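# Balance a bar level on the stand's ridge

## Task

Place the bar across the ridge at the top of the stand so that it balances there unsupported, sits very nearly level, and remains that way after the robot lets go.

## Robot and tools

Robot: two arms, left_arm (base near y=+0.39 m, carrying a left hand) and right_arm (base near y=-0.35 m, carrying a right hand). Each hand has four fingers and a thumb. Cameras: cam_high, cam_low, cam_left_wrist, cam_right_wrist.

Scene frame: origin at table height, midway between the nominal bases; +x points out over the table, +y toward the left_arm side, +z up. Positions are metres; velocities m/s and rad/s. Results report each hand point's end_effector_position and end_effector_quat_wxyz in this frame; they may be off by a few cm.

Hand point: a spot fixed to the palm, 0.15 m out from the wrist flange along the fingers. Its +z runs along the straightened fingers (tips about 0.06-0.07 m past it), +y comes out of the palm, and +x crosses the palm away from the thumb on the right hand but toward the thumb on the left hand. A wrist bracket on the little-finger side can strike objects, and the wrist can hang below the hand and reach the table first.

The 28-number row (every number between -1 and 1, both arms always present): left_arm dx, dy, dz, rx, ry, rz; left hand little, ring, middle, index, thumb_bend, thumb_turn, force_limit, speed; then the same fourteen for right_arm and its hand. dx..rz are an offset, not a pose: they are measured from that arm's Hand target as it stood when the action or move began, along the scene axes. 1.0 equals 0.6 m for dx/dy/dz and 180 degrees for the rotation vector rx/ry/rz (turned about the Hand target position). Six zeros re-request the current Hand target. Finger numbers: +1 straight/open, -1 curled/closed; thumb_turn -1 puts the thumb opposite the fingers, +1 beside the palm. force_limit maps -1..+1 to roughly 0..10 N of fingertip force (0..15 N for the two thumb motors); speed climbs from near zero at -1 to full at +0.48 and stays full above. Hand numbers are absolute targets; to keep a hand unchanged, resend the last eight numbers actually sent for it (before any were sent, its hand_measured plus hand_force_limit and hand_speed). A grip suits objects about 0.035-0.065 m thick with the thumb turned in; close slowly (speed -0.94 or lower) for a gentle hold.

execute_actions(actions, cameras): actions is a list of actions; each action is up to 15 rows, one per 1/30 s step, and each row is an offset from the action's starting Hand target, not from the previous row. A short action repeats its final row. An empty list returns images; cameras picks which to show.

move(target, speed, blend, stop_force, zero, blocking, cameras): target is one 28-number row or up to 15 rows, all offsets from the same starting Hand targets. speed is path top speed in m/s (0.002-3.6, default 0.25), one value or one per target. blend in m rounds corners in a list (0 stops at each). stop_force (3-120 N, shared by both arms) ends an arm's path when its wrist sensor feels that much push against the motion; it is unreliable for light loose objects and for turning hands, and should be omitted when moving away from a contact. zero (default true) re-zeros before the move. blocking=false returns early but cannot go with stop_force. The result adds a move: line such as done, off_target, moving, held or fault, plus limits (paced = pose clipped, held = steps withheld).

wait(seconds 0-10): lets time pass with commands held. stop: brakes a running move. zoom_image(camera, region [x0,y0,x1,y1] pixels, at most 504 by 504) enlarges the newest image of that camera. show_instructions: shows reference pages. zero_wrist_force(arm: left_arm or right_arm) tares that arm's wrist sensor. finished_scene(scene): ends the current scene, given its number; irreversible.

Result lines: Hand target (last commanded pose after clipping; next offsets start here), end_effector position/velocities, Joint positions and torques, hand_measured, hand_stopped_by (moving, target, force, stalled, fault), hand_load_n (positive when the finger is pushed open; a lost grip shows as load near 0), Wrist force and Wrist torque in the end effector's own axes plus the peak since last shown, MOTOR HOT warnings and fault lines. The hand often stops short of Hand target; resend the remaining distance as an offset.

Limits and cautions: commanded orientation is clipped to 32 degrees from the measured one each step. A fault halts an arm for 10 s if joint contact torque hits its limit (24.9 N m on wrist joints, 133 on others) or outside force reaches about 150 N; overheating (85 C) halts it 30-60 s. Arms are stiff, so aiming even slightly past a firm surface can fault; approach slowly. Do not let the arms or hands press on each other, keep paths away from an arm's own base, avoid hitting fixed things, swinging loads fast, overloading fingers, or releasing the bar while it moves. A bar that falls from the table fails the task; loose objects may get occasional small pushes from outside.

Each tool is called after "Emit:" by a JSON object that holds its "method" and its "body".

Reference images:

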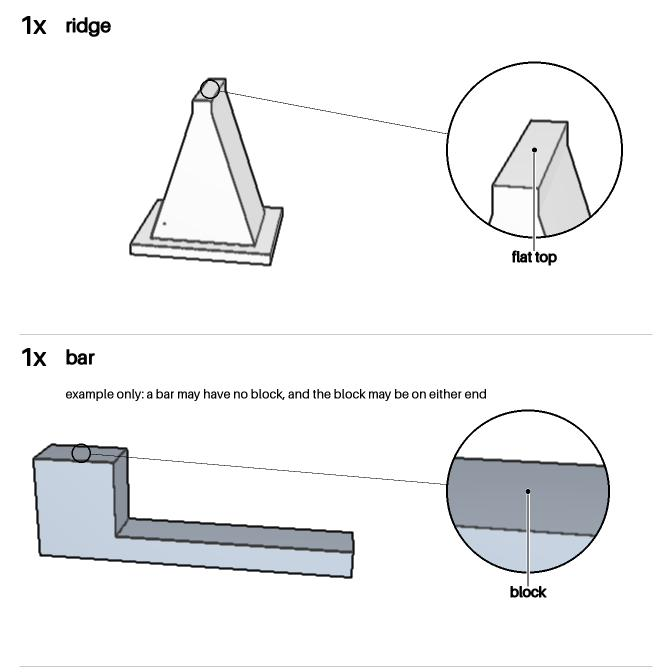

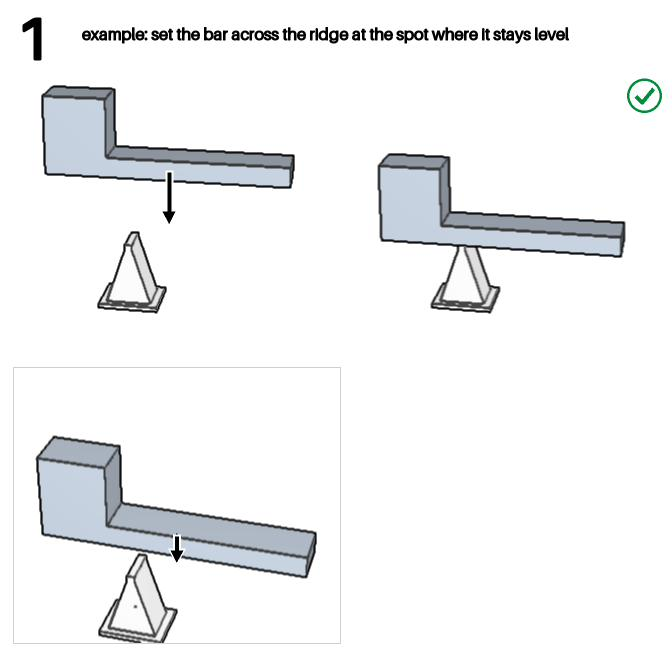

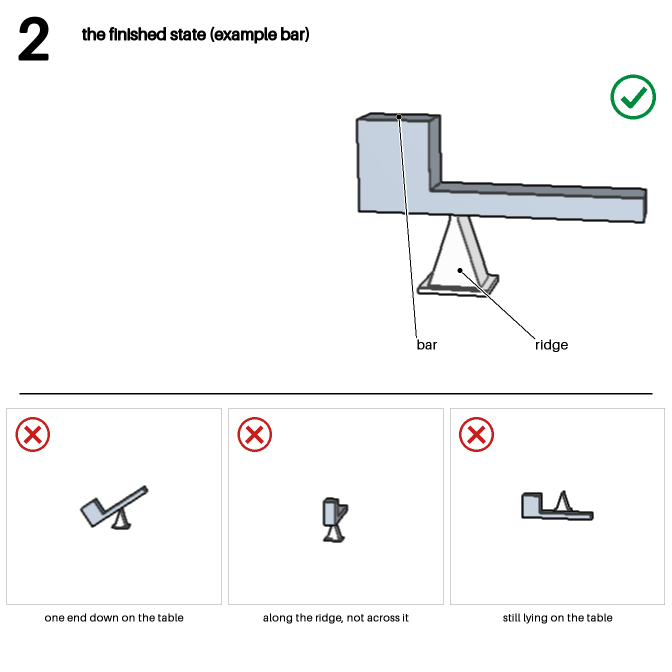

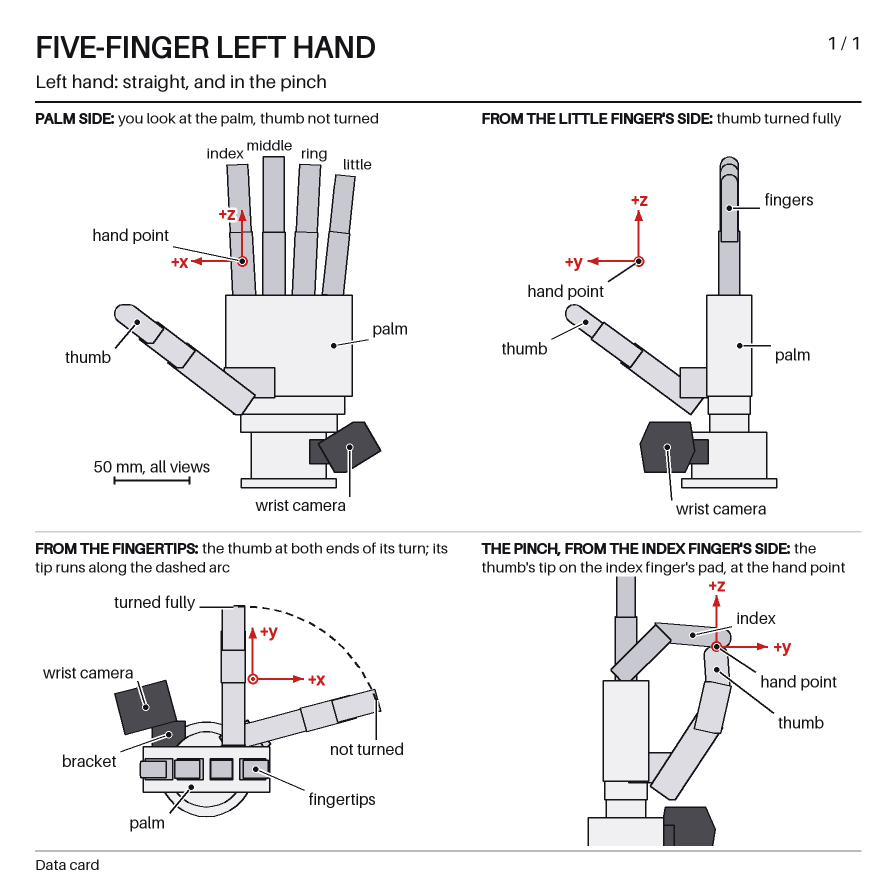

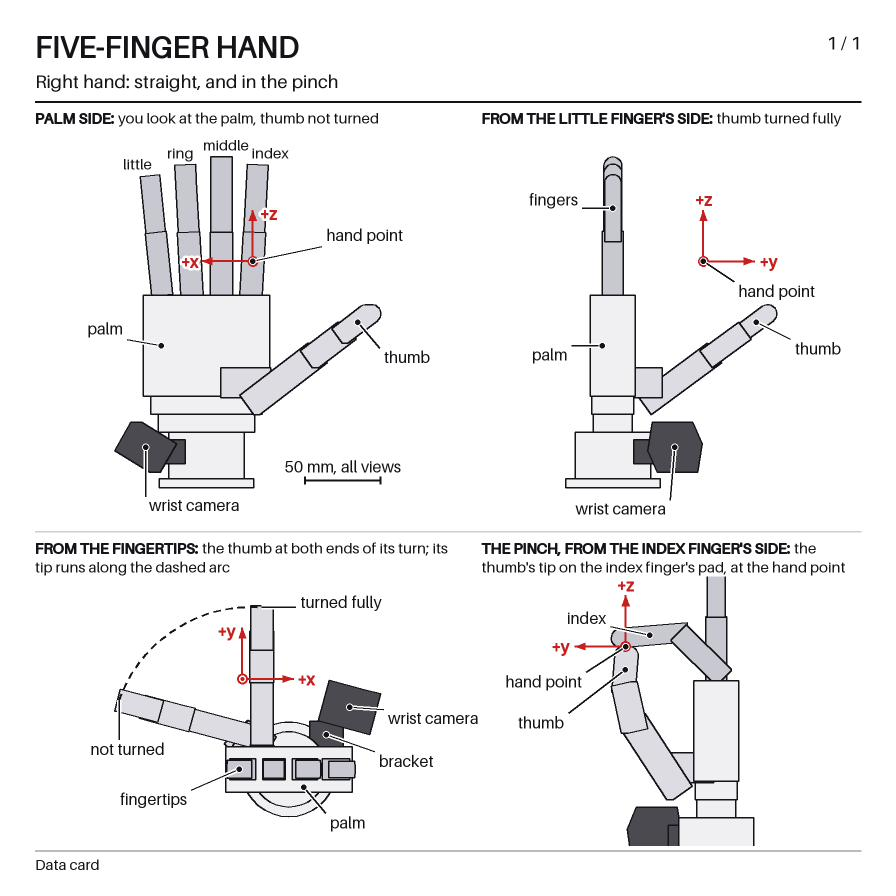

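## Session

Emit:
{"method": "execute_actions", "body": {"actions": []}}

Scene clock: 0.00 s.
left_arm: end_effector_position=(+0.2379, +0.8804, +0.1250) hand_measured=(+1.000, +1.000, +1.000, +1.000, +1.000, +1.000) hand_load_n=(+0.0, +0.0, +0.0, +0.0, +0.0, +0.0) hand_stopped_by=(target, target, target, target, target, target) hand_force_limit=0.00 hand_speed=-0.80 end_effector_quat_wxyz=(+0.166, -0.359, +0.862, +0.317) | right_arm: end_effector_position=(+0.5654, -0.1389, +0.2067) hand_measured=(+1.000, +1.000, +1.000, +1.000, +1.000, +1.000) hand_load_n=(+0.0, +0.0, +0.0, +0.0, +0.0, +0.0) hand_stopped_by=(target, target, target, target, target, target) hand_force_limit=0.00 hand_speed=-0.80 end_effector_quat_wxyz=(-0.051, +0.811, -0.570, +0.121)
Joint positions: left_arm=[4.214 -1.965 -1.685 2.765 -1.852 -1.204] | right_arm=[0.161 -0.6 0.375 1.548 1.658 -3.372]
Joint velocities: within noise
Joint torques (N m): no reading
Wrist force (N): no reading
Wrist torque (N m): no reading
Wrist force, peak (N): no reading
Hand target: left_arm +0.2379, +0.8804, +0.1250; +0.166, -0.359, +0.862, +0.317 | right_arm +0.5654, -0.1389, +0.2067; -0.051, +0.811, -0.570, +0.121

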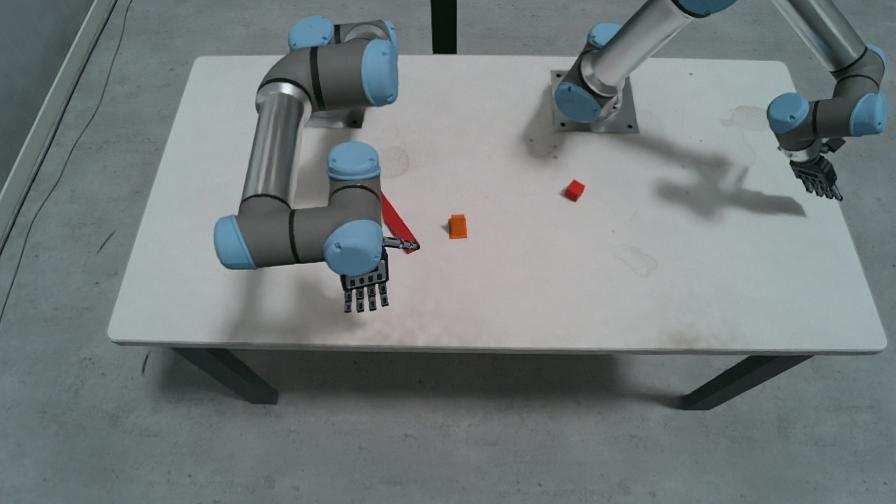

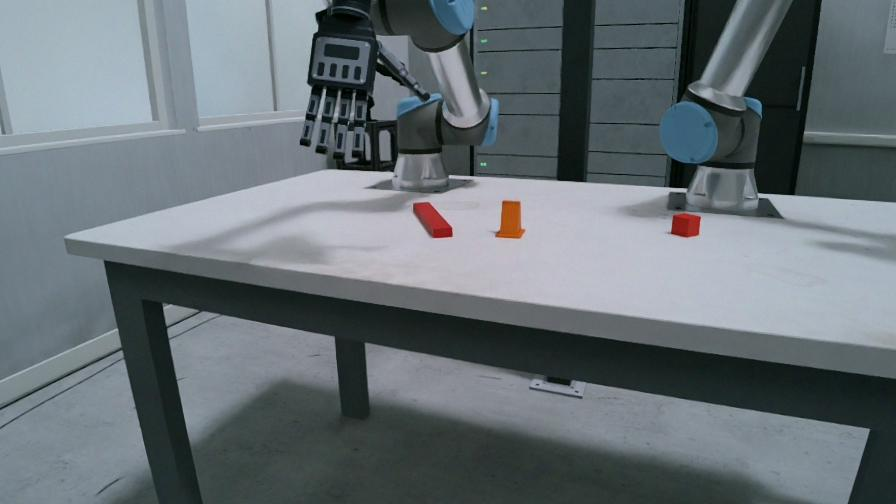

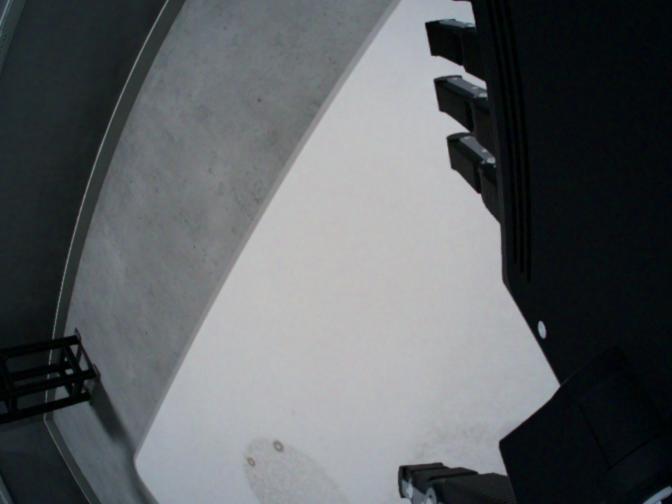

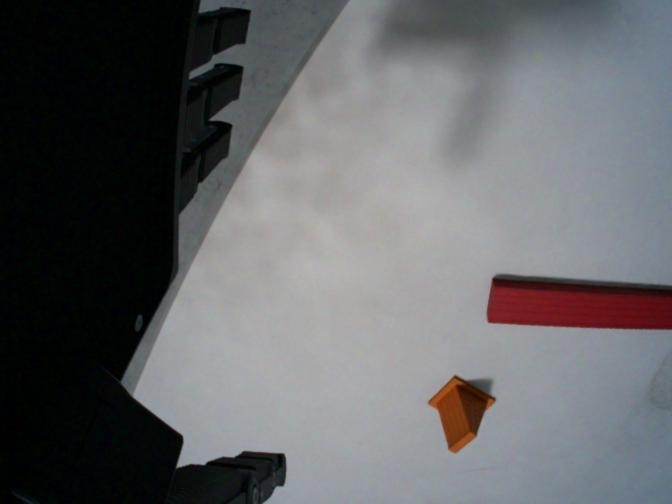

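Emit:
{"method": "zoom_image", "body": {"camera": "cam_low", "region": [380, 170, 600, 270]}}

Emit:
{"method": "zoom_image", "body": {"camera": "cam_high", "region": [340, 150, 620, 310]}}

Emit:
{"method": "zoom_image", "body": {"camera": "cam_right_wrist", "region": [380, 250, 672, 504]}}

Scaled by 2.291 from the camera's 896x504 image, which has a finer 1280x720 frame.

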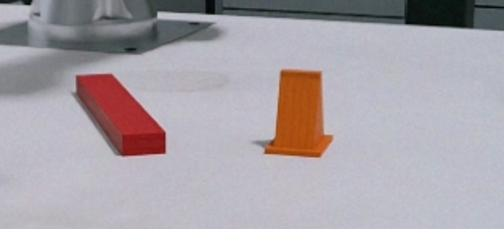

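Scaled by 1.800 from the camera's 896x504 image, which has a finer 1280x720 frame.

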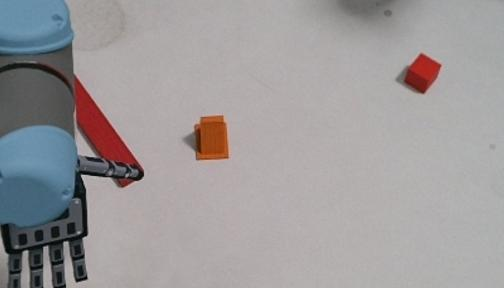

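Scaled by 1.726 from the camera's 672x504 image, which has a finer 960x720 frame.

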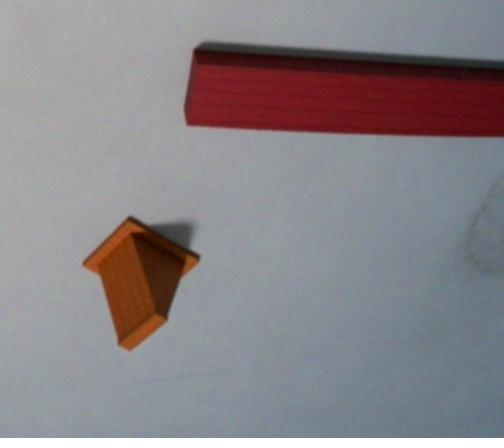

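Emit:
{"method": "move", "body": {"target": [0,0,0,0,0,0,1,1,1,1,1,1,0,-0.8, -0.1,-0.45,0.2,0,0,0,1,1,1,1,1,1,0,-0.8], "cameras": ["all"]}}

Scene clock: 40.97 s.
left_arm: end_effector_position=(+0.2379, +0.8804, +0.1250) hand_measured=(+1.000, +1.000, +1.000, +1.000, +1.000, +1.000) hand_load_n=(+0.0, +0.0, +0.0, +0.0, +0.0, +0.0) hand_stopped_by=(target, target, target, target, target, target) hand_force_limit=0.00 hand_speed=-0.80 end_effector_quat_wxyz=(+0.166, -0.359, +0.862, +0.317) | right_arm: end_effector_position=(+0.5055, -0.4088, +0.3266) hand_measured=(+1.000, +1.000, +1.000, +1.000, +1.000, +1.000) hand_load_n=(+0.0, +0.0, +0.0, +0.0, +0.0, +0.0) hand_stopped_by=(target, target, target, target, target, target) hand_force_limit=0.00 hand_speed=-0.80 end_effector_quat_wxyz=(-0.051, +0.811, -0.570, +0.121)
Joint positions: left_arm=[4.214 -1.965 -1.685 2.765 -1.852 -1.204] | right_arm=[-0.31 -0.904 0.607 1.607 1.537 -3.828]
Joint torques (N m): left_arm=[1.22 34.37 15.8 -0.83 -0.32 -0.16] | right_arm=[-8.68 -47.72 -12.98 1.43 2.43 -1.86]
Wrist force (N): left_arm=[-0.6 0.0 0.1] | right_arm=[-0.2 0.1 0.0]
Wrist torque (N m): left_arm=[0.00 0.09 -0.03] | right_arm=[-0.01 0.01 -0.08]
Wrist force, peak (N): left_arm=[-0.6 0.1 -0.2] | right_arm=[1.6 1.4 -1.1]
Hand target: left_arm +0.2379, +0.8804, +0.1250; +0.166, -0.359, +0.862, +0.317 | right_arm +0.5054, -0.4089, +0.3267; -0.051, +0.811, -0.570, +0.121
Off the commanded pose: left_arm 0.000 m, 0 deg | right_arm 0.000 m, 0 deg.
move: done

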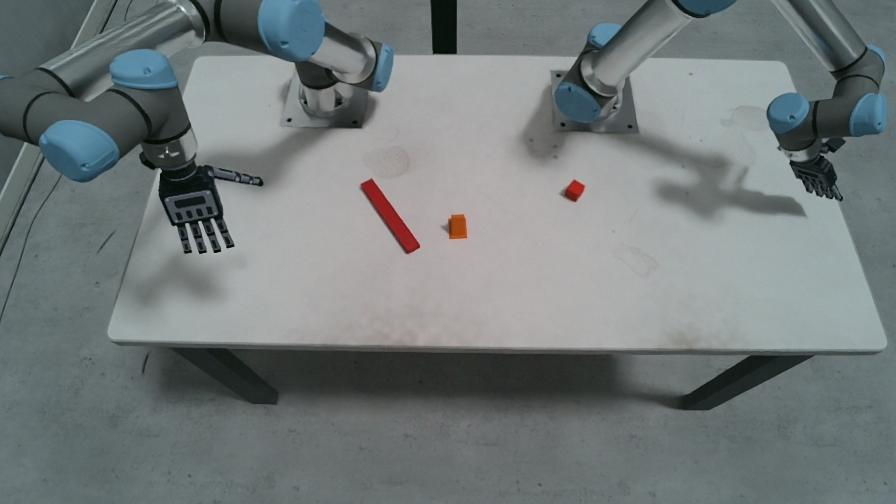

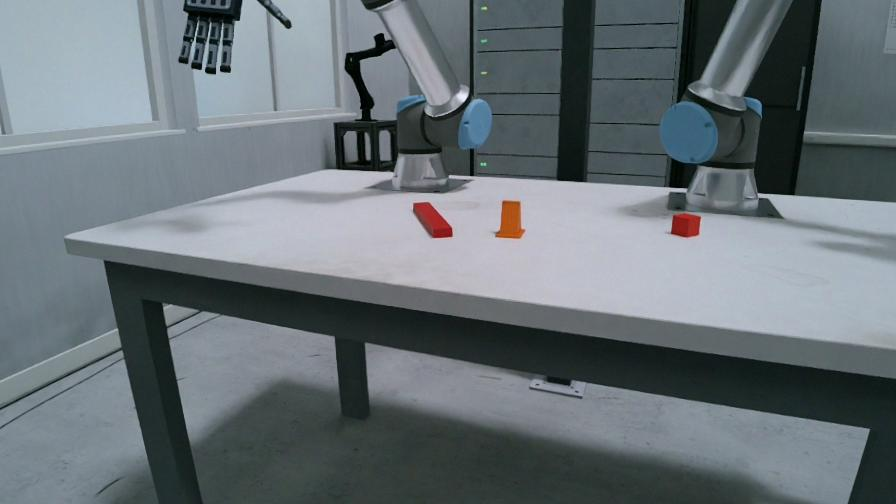

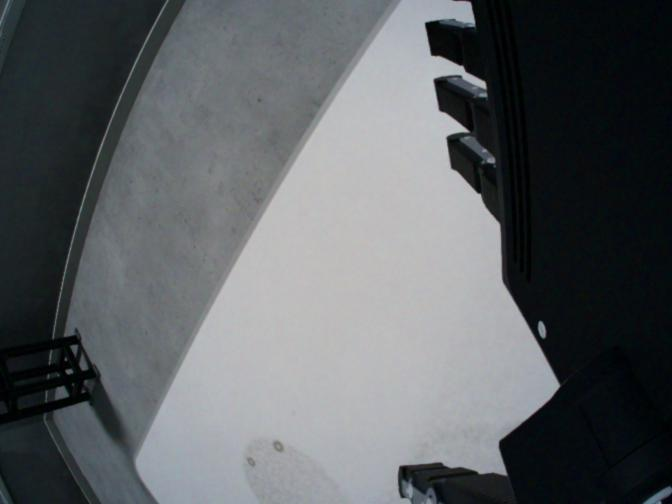

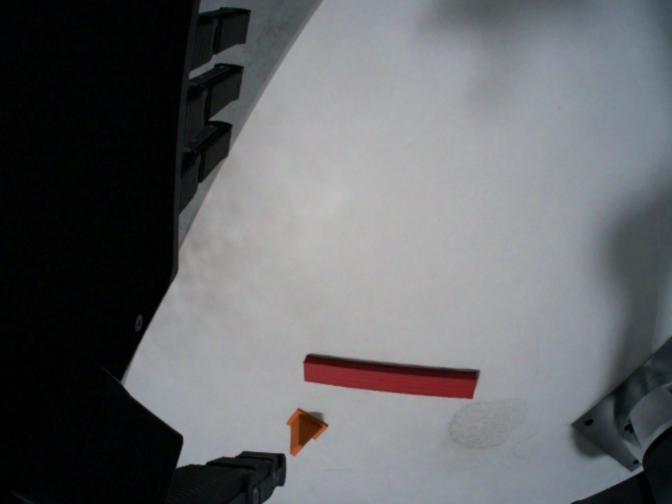

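Emit:
{"method": "zoom_image", "body": {"camera": "cam_high", "region": [350, 165, 480, 265]}}

Emit:
{"method": "zoom_image", "body": {"camera": "cam_low", "region": [400, 190, 540, 250]}}

Emit:
{"method": "zoom_image", "body": {"camera": "cam_right_wrist", "region": [270, 330, 500, 480]}}

Scaled by 3.877 from the camera's 896x504 image, which has a finer 1280x720 frame.

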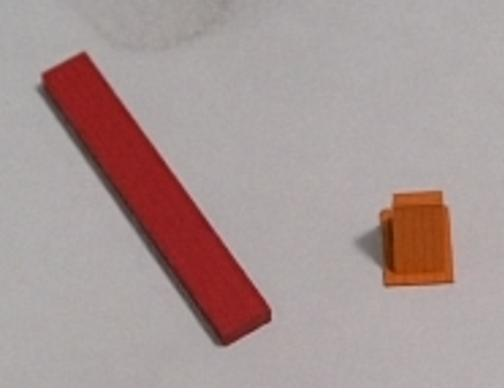

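Scaled by 3.600 from the camera's 896x504 image, which has a finer 1280x720 frame.

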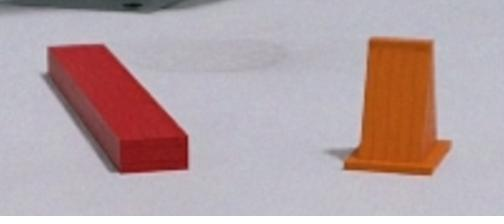

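Scaled by 2.191 from the camera's 672x504 image, which has a finer 960x720 frame.

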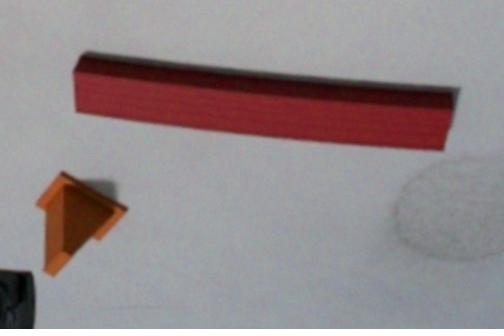

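Emit:
{"method": "move", "body": {"target": [0,0,0,0,0,0,1,1,1,1,1,1,0,-0.8, -0.292,0.415,-0.128,0.3102,-0.0572,0.5553,1,1,0.3,0.3,0.6,-1,-0.2,0], "cameras": ["all"]}}

Scene clock: 217.73 s.
left_arm: end_effector_position=(+0.2379, +0.8804, +0.1250) hand_measured=(+1.000, +1.000, +1.000, +1.000, +1.000, +1.000) hand_load_n=(+0.0, +0.0, +0.0, +0.0, +0.0, +0.0) hand_stopped_by=(target, target, target, target, target, target) hand_force_limit=0.00 hand_speed=-0.80 end_effector_quat_wxyz=(+0.166, -0.359, +0.862, +0.317) | right_arm: end_effector_position=(+0.3302, -0.1599, +0.2498) hand_measured=(+1.000, +1.000, +0.300, +0.300, +0.600, -1.000) hand_load_n=(+0.0, +0.0, +0.0, +0.0, +0.0, +0.5) hand_stopped_by=(target, target, target, target, target, target) hand_force_limit=-0.20 hand_speed=0.00 end_effector_quat_wxyz=(-0.491, +0.824, +0.242, -0.145)
Joint positions: left_arm=[4.214 -1.965 -1.685 2.765 -1.852 -1.204] | right_arm=[-0.149 -1.055 1.557 1.972 0.876 -5.816]
Joint torques (N m): left_arm=[0.68 33.52 16.27 -0.69 -0.34 -0.26] | right_arm=[-2.11 -46.3 -25.7 1.75 -2.97 -2.31]
Wrist force (N): left_arm=[-0.2 0.0 0.1] | right_arm=[0.0 0.1 -0.2]
Wrist torque (N m): left_arm=[-0.01 0.03 -0.01] | right_arm=[-0.12 0.06 -0.03]
Wrist force, peak (N): left_arm=[-0.5 -0.2 0.1] | right_arm=[0.0 -0.1 0.6]
Hand target: left_arm +0.2379, +0.8804, +0.1250; +0.166, -0.359, +0.862, +0.317 | right_arm +0.3302, -0.1599, +0.2499; -0.491, +0.824, +0.242, -0.144
Off the commanded pose: left_arm 0.000 m, 0 deg | right_arm 0.000 m, 0 deg.
move: done

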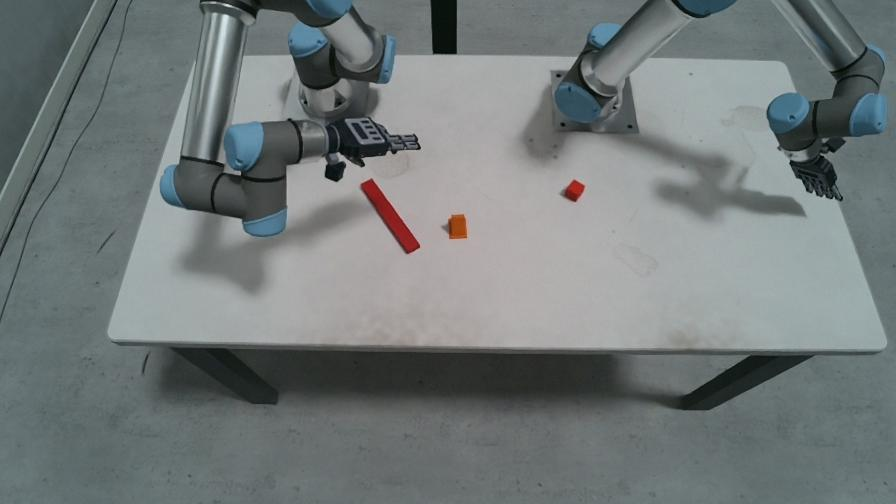

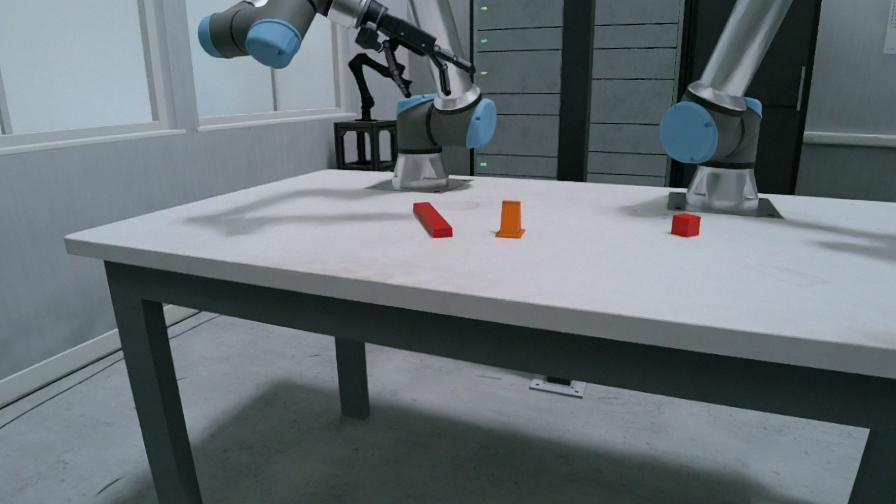

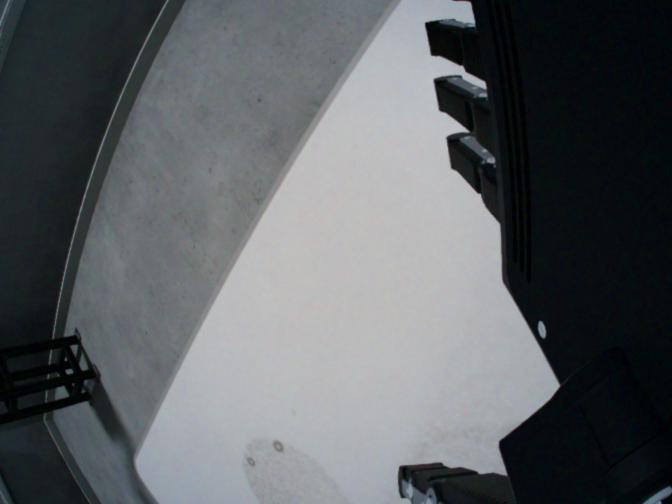

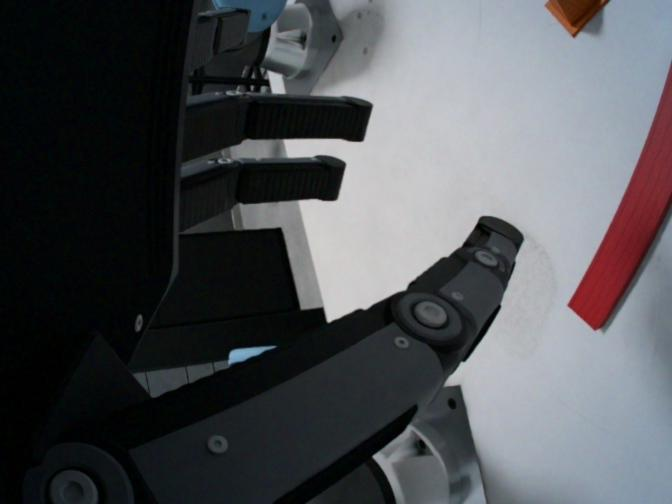

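Emit:
{"method": "zoom_image", "body": {"camera": "cam_low", "region": [340, 0, 500, 120]}}

Emit:
{"method": "zoom_image", "body": {"camera": "cam_high", "region": [310, 90, 450, 210]}}

Scaled by 3.150 from the camera's 896x504 image, which has a finer 1280x720 frame.

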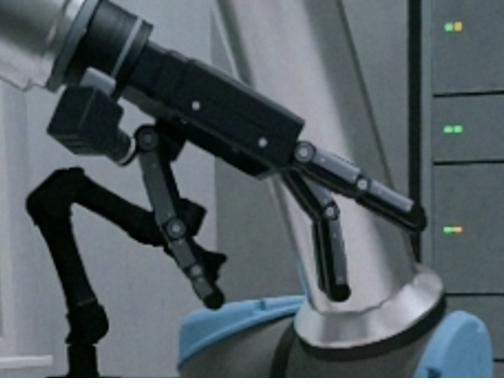

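Scaled by 3.600 from the camera's 896x504 image, which has a finer 1280x720 frame.

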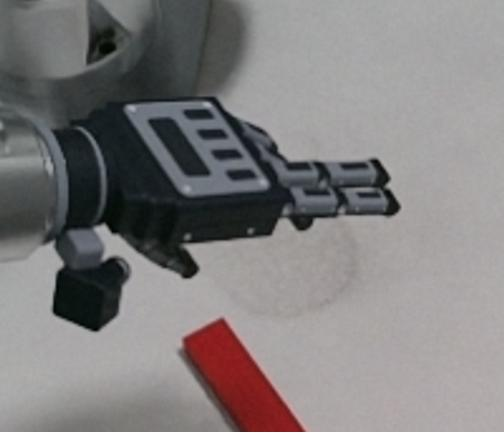

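Emit:
{"method": "move", "body": {"target": [0,0,0,0,0,0,1,1,1,1,1,1,0,-0.8, 0,0.02,-0.267,0,0,0,1,1,0.3,0.3,0.6,-1,-0.2,0], "cameras": ["cam_high","cam_low","cam_right_wrist"]}}

Emit:
{"method": "zoom_image", "body": {"camera": "cam_low", "region": [340, 130, 540, 280]}}

Emit:
{"method": "zoom_image", "body": {"camera": "cam_high", "region": [310, 150, 470, 270]}}

Scene clock: 246.30 s.
left_arm: end_effector_position=(+0.2379, +0.8804, +0.1250) hand_measured=(+1.000, +1.000, +1.000, +1.000, +1.000, +1.000) hand_load_n=(+0.0, +0.0, +0.0, +0.0, +0.0, +0.0) hand_stopped_by=(target, target, target, target, target, target) hand_force_limit=0.00 hand_speed=-0.80 end_effector_quat_wxyz=(+0.166, -0.359, +0.862, +0.317) | right_arm: end_effector_position=(+0.3302, -0.1478, +0.0898) hand_measured=(+1.000, +1.000, +0.300, +0.300, +0.600, -1.000) hand_load_n=(+0.0, +0.0, +0.0, +0.0, +0.0, +0.0) hand_stopped_by=(target, target, target, target, target, target) hand_force_limit=-0.20 hand_speed=0.00 end_effector_quat_wxyz=(-0.491, +0.824, +0.242, -0.144)
Joint positions: left_arm=[4.214 -1.965 -1.685 2.765 -1.852 -1.204] | right_arm=[-0.124 -0.819 1.647 1.634 0.857 -5.797]
Joint torques (N m): left_arm=[2.1 33.73 14.37 -1.16 -0.43 -0.27] | right_arm=[-8.81 -29.8 -14.23 0.41 1.46 -2.16]
Wrist force (N): left_arm=[-0.4 -0.2 0.1] | right_arm=[-0.2 -0.1 -0.1]
Wrist torque (N m): left_arm=[-0.03 0.06 -0.02] | right_arm=[-0.14 0.06 -0.08]
Wrist force, peak (N): left_arm=[-0.6 -0.1 0.2] | right_arm=[0.0 2.0 1.0]
Hand target: left_arm +0.2379, +0.8804, +0.1250; +0.166, -0.359, +0.862, +0.317 | right_arm +0.3302, -0.1479, +0.0897; -0.491, +0.824, +0.242, -0.144
Off the commanded pose: left_arm 0.000 m, 0 deg | right_arm 0.000 m, 0 deg.
move: done
Images, in order (width x height): cam_high 896x504, cam_low 896x504, cam_right_wrist 672x504.

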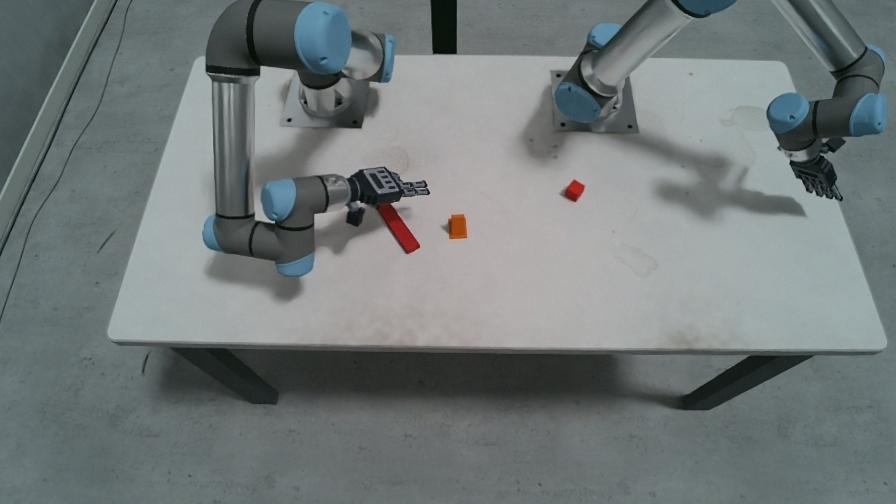

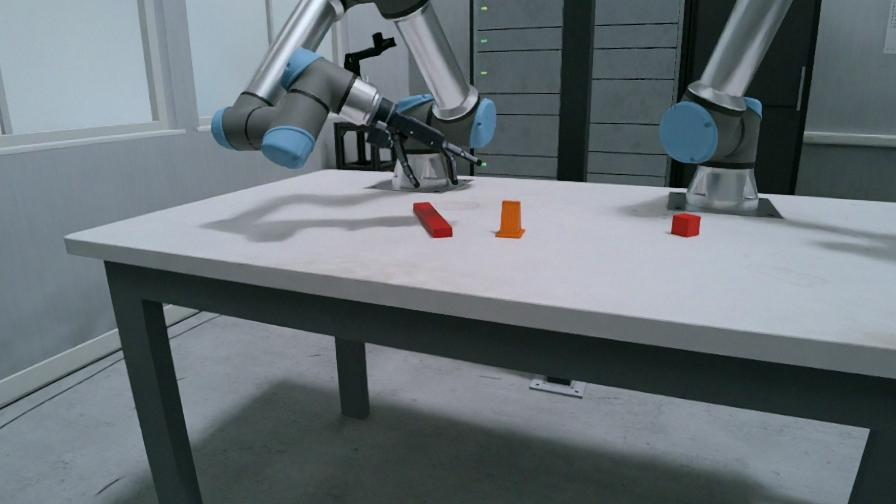

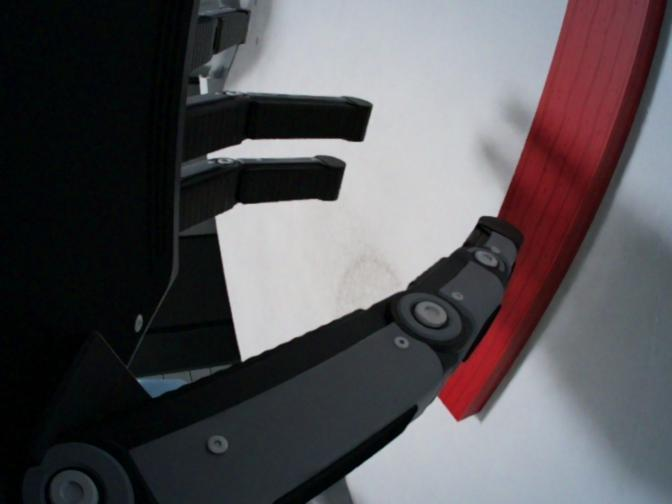

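Scaled by 2.520 from the camera's 896x504 image, which has a finer 1280x720 frame.

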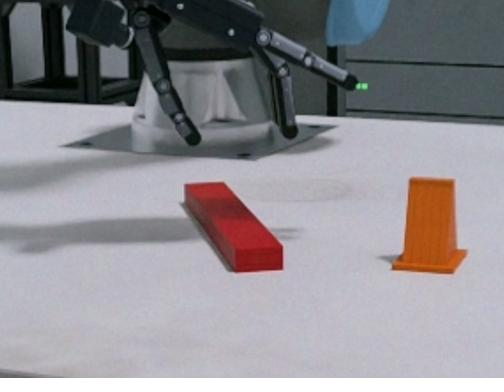

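Scaled by 3.150 from the camera's 896x504 image, which has a finer 1280x720 frame.

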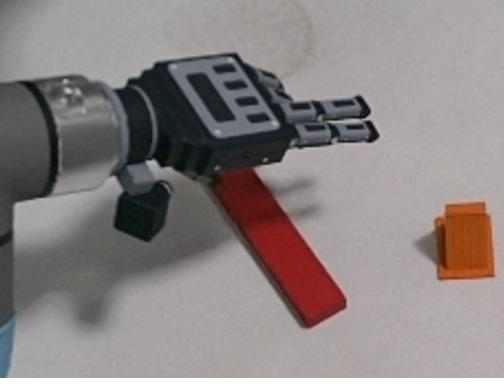

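Emit:
{"method": "move", "body": {"target": [0,0,0,0,0,0,1,1,1,1,1,1,0,-0.8, 0,0,-0.06,0,0,0,1,1,0.3,0.3,0.6,-1,-0.2,0], "cameras": ["cam_high","cam_low","cam_right_wrist"]}}

Emit:
{"method": "zoom_image", "body": {"camera": "cam_low", "region": [360, 150, 540, 270]}}

Emit:
{"method": "zoom_image", "body": {"camera": "cam_high", "region": [310, 150, 470, 270]}}

Scene clock: 257.83 s.
left_arm: end_effector_position=(+0.2379, +0.8804, +0.1250) hand_measured=(+1.000, +1.000, +1.000, +1.000, +1.000, +1.000) hand_load_n=(+0.0, +0.0, +0.0, +0.0, +0.0, +0.0) hand_stopped_by=(target, target, target, target, target, target) hand_force_limit=0.00 hand_speed=-0.80 end_effector_quat_wxyz=(+0.166, -0.359, +0.862, +0.317) | right_arm: end_effector_position=(+0.3302, -0.1479, +0.0537) hand_measured=(+1.000, +1.000, +0.300, +0.300, +0.600, -1.000) hand_load_n=(+0.0, -0.5, +0.0, +0.0, +0.0, +0.0) hand_stopped_by=(target, target, target, target, target, target) hand_force_limit=-0.20 hand_speed=0.00 end_effector_quat_wxyz=(-0.491, +0.824, +0.243, -0.144)
Joint positions: left_arm=[4.214 -1.965 -1.685 2.765 -1.852 -1.204] | right_arm=[-0.125 -0.755 1.648 1.569 0.858 -5.797]
Joint torques (N m): left_arm=[1.92 35.31 15.38 -0.76 -0.39 -0.28] | right_arm=[2.44 -48.97 -18.87 4.06 -0.65 1.06]
Wrist force (N): left_arm=[-0.1 -0.3 0.2] | right_arm=[-0.1 0.0 0.0]
Wrist torque (N m): left_arm=[-0.06 0.02 0.00] | right_arm=[-0.13 0.05 0.00]
Wrist force, peak (N): left_arm=[-0.5 -0.2 0.3] | right_arm=[0.0 0.9 0.2]
Hand target: left_arm +0.2379, +0.8804, +0.1250; +0.166, -0.359, +0.862, +0.317 | right_arm +0.3302, -0.1479, +0.0537; -0.491, +0.824, +0.242, -0.144
Off the commanded pose: left_arm 0.000 m, 0 deg | right_arm 0.000 m, 0 deg.
move: done
Images, in order (width x height): cam_high 896x504, cam_low 896x504, cam_right_wrist 672x504.

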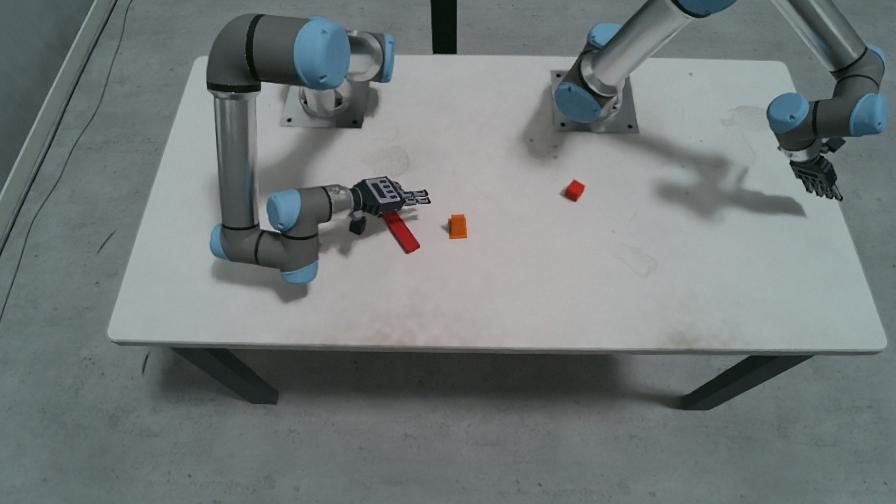

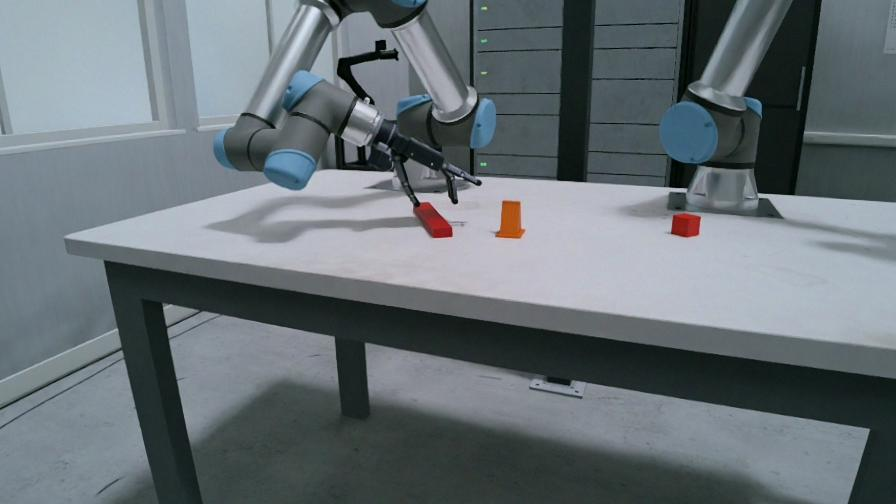

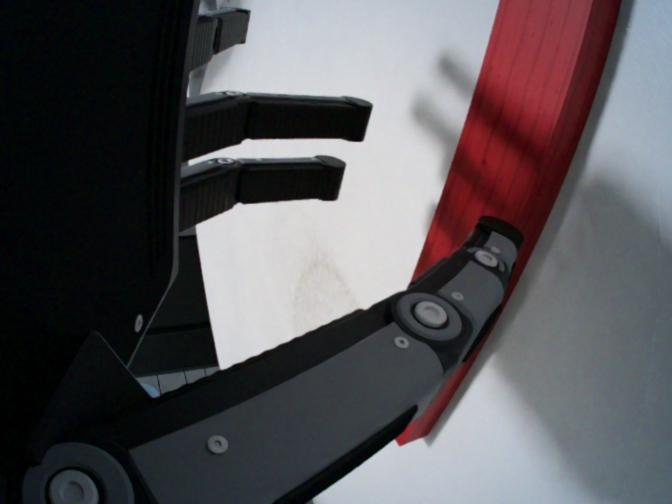

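Scaled by 2.800 from the camera's 896x504 image, which has a finer 1280x720 frame.

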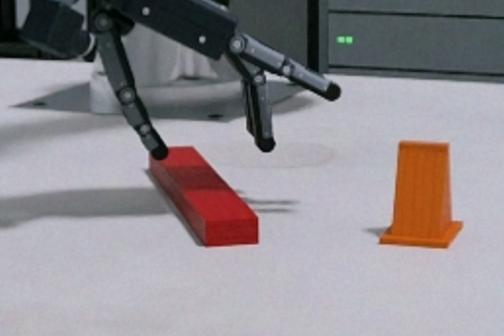

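Scaled by 3.150 from the camera's 896x504 image, which has a finer 1280x720 frame.

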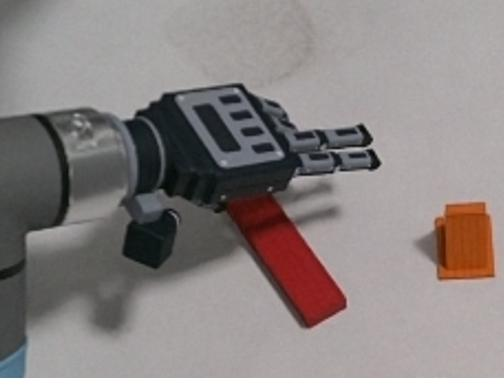

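Emit:
{"method": "move", "body": {"target": [[0,0,0,0,0,0,1,1,1,1,1,1,0,-0.8, 0.008,-0.0127,0,0,0,0,1,1,0.3,0.3,0.6,-1,-0.2,0],[0,0,0,0,0,0,1,1,1,1,1,1,0,-0.8, 0.008,-0.0127,-0.037,0,0,0,1,1,0.3,0.3,0.6,-1,-0.2,0]], "speed": 0.06, "stop_force": 4, "cameras": ["cam_high","cam_low","cam_right_wrist"]}}

Emit:
{"method": "zoom_image", "body": {"camera": "cam_low", "region": [380, 170, 500, 250]}}

Scene clock: 292.17 s.
left_arm: end_effector_position=(+0.2379, +0.8804, +0.1250) hand_measured=(+1.000, +1.000, +1.000, +1.000, +1.000, +1.000) hand_load_n=(+0.0, +0.0, +0.0, +0.0, +0.0, +0.0) hand_stopped_by=(target, target, target, target, target, target) hand_force_limit=0.00 hand_speed=-0.80 end_effector_quat_wxyz=(+0.166, -0.359, +0.862, +0.317) | right_arm: end_effector_position=(+0.3350, -0.1555, +0.0315) hand_measured=(+1.000, +1.000, +0.300, +0.300, +0.600, -1.000) hand_load_n=(+0.0, +0.0, +0.0, +0.0, +0.0, +0.0) hand_stopped_by=(target, target, target, target, target, target) hand_force_limit=-0.20 hand_speed=0.00 end_effector_quat_wxyz=(-0.491, +0.824, +0.242, -0.144)
Joint positions: left_arm=[4.214 -1.965 -1.685 2.765 -1.852 -1.204] | right_arm=[-0.138 -0.707 1.632 1.544 0.868 -5.808]
Joint torques (N m): left_arm=[0.5 34.65 14.86 -0.87 -0.55 -0.56] | right_arm=[10.39 -51.55 -1.61 2.27 -2.6 1.91]
Wrist force (N): left_arm=[-0.1 -0.2 0.1] | right_arm=[0.2 0.1 0.0]
Wrist torque (N m): left_arm=[-0.03 0.01 0.00] | right_arm=[-0.11 0.00 -0.03]
Wrist force, peak (N): left_arm=[-0.6 -0.2 0.1] | right_arm=[-0.1 -0.3 -0.9]
Hand target: left_arm +0.2379, +0.8804, +0.1250; +0.166, -0.359, +0.862, +0.317 | right_arm +0.3350, -0.1555, +0.0315; -0.491, +0.824, +0.242, -0.144
Off the commanded pose: left_arm 0.000 m, 0 deg | right_arm 0.000 m, 0 deg.
move: done
Images, in order (width x height): cam_high 896x504, cam_low 896x504, cam_right_wrist 672x504.

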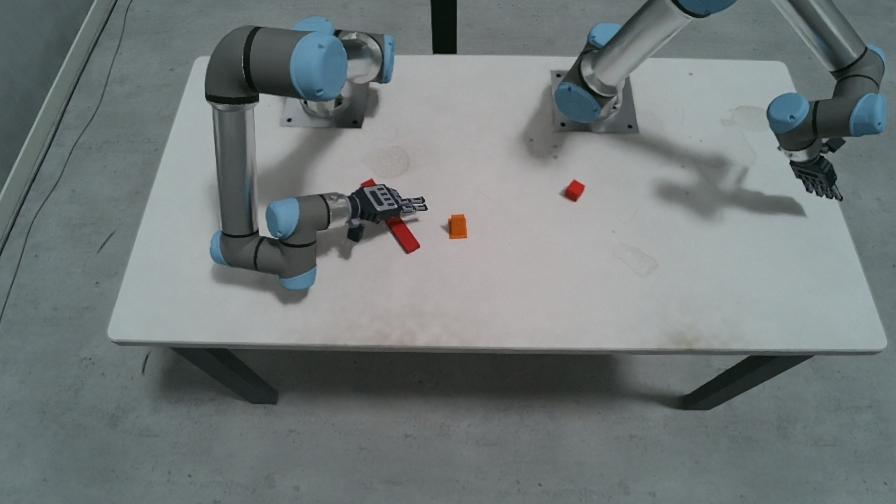

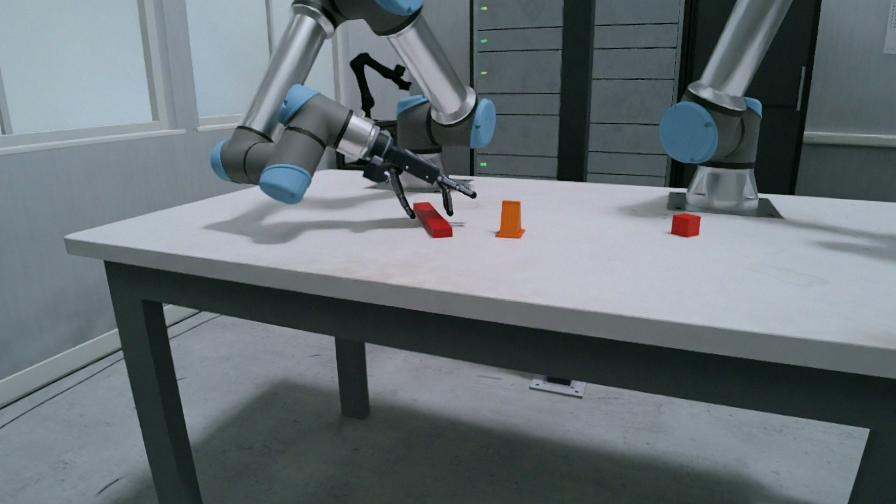

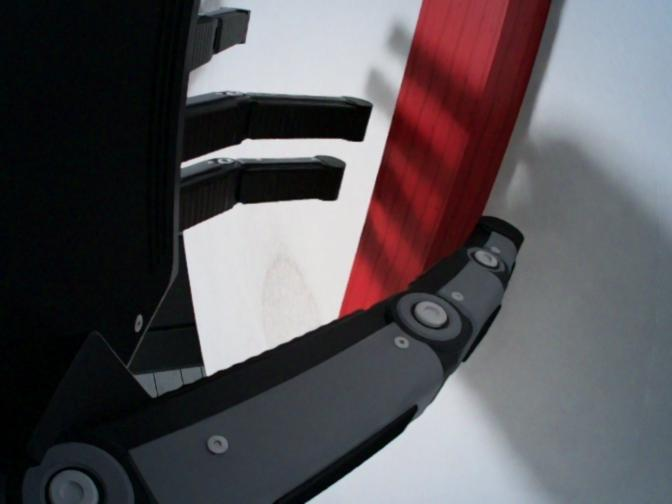

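Scaled by 4.200 from the camera's 896x504 image, which has a finer 1280x720 frame.

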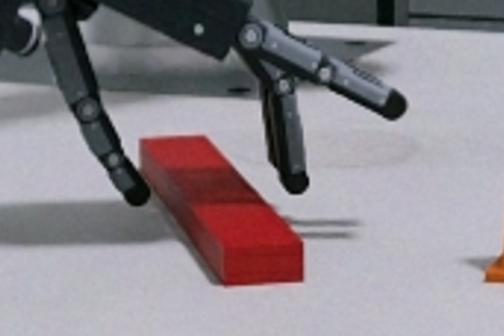

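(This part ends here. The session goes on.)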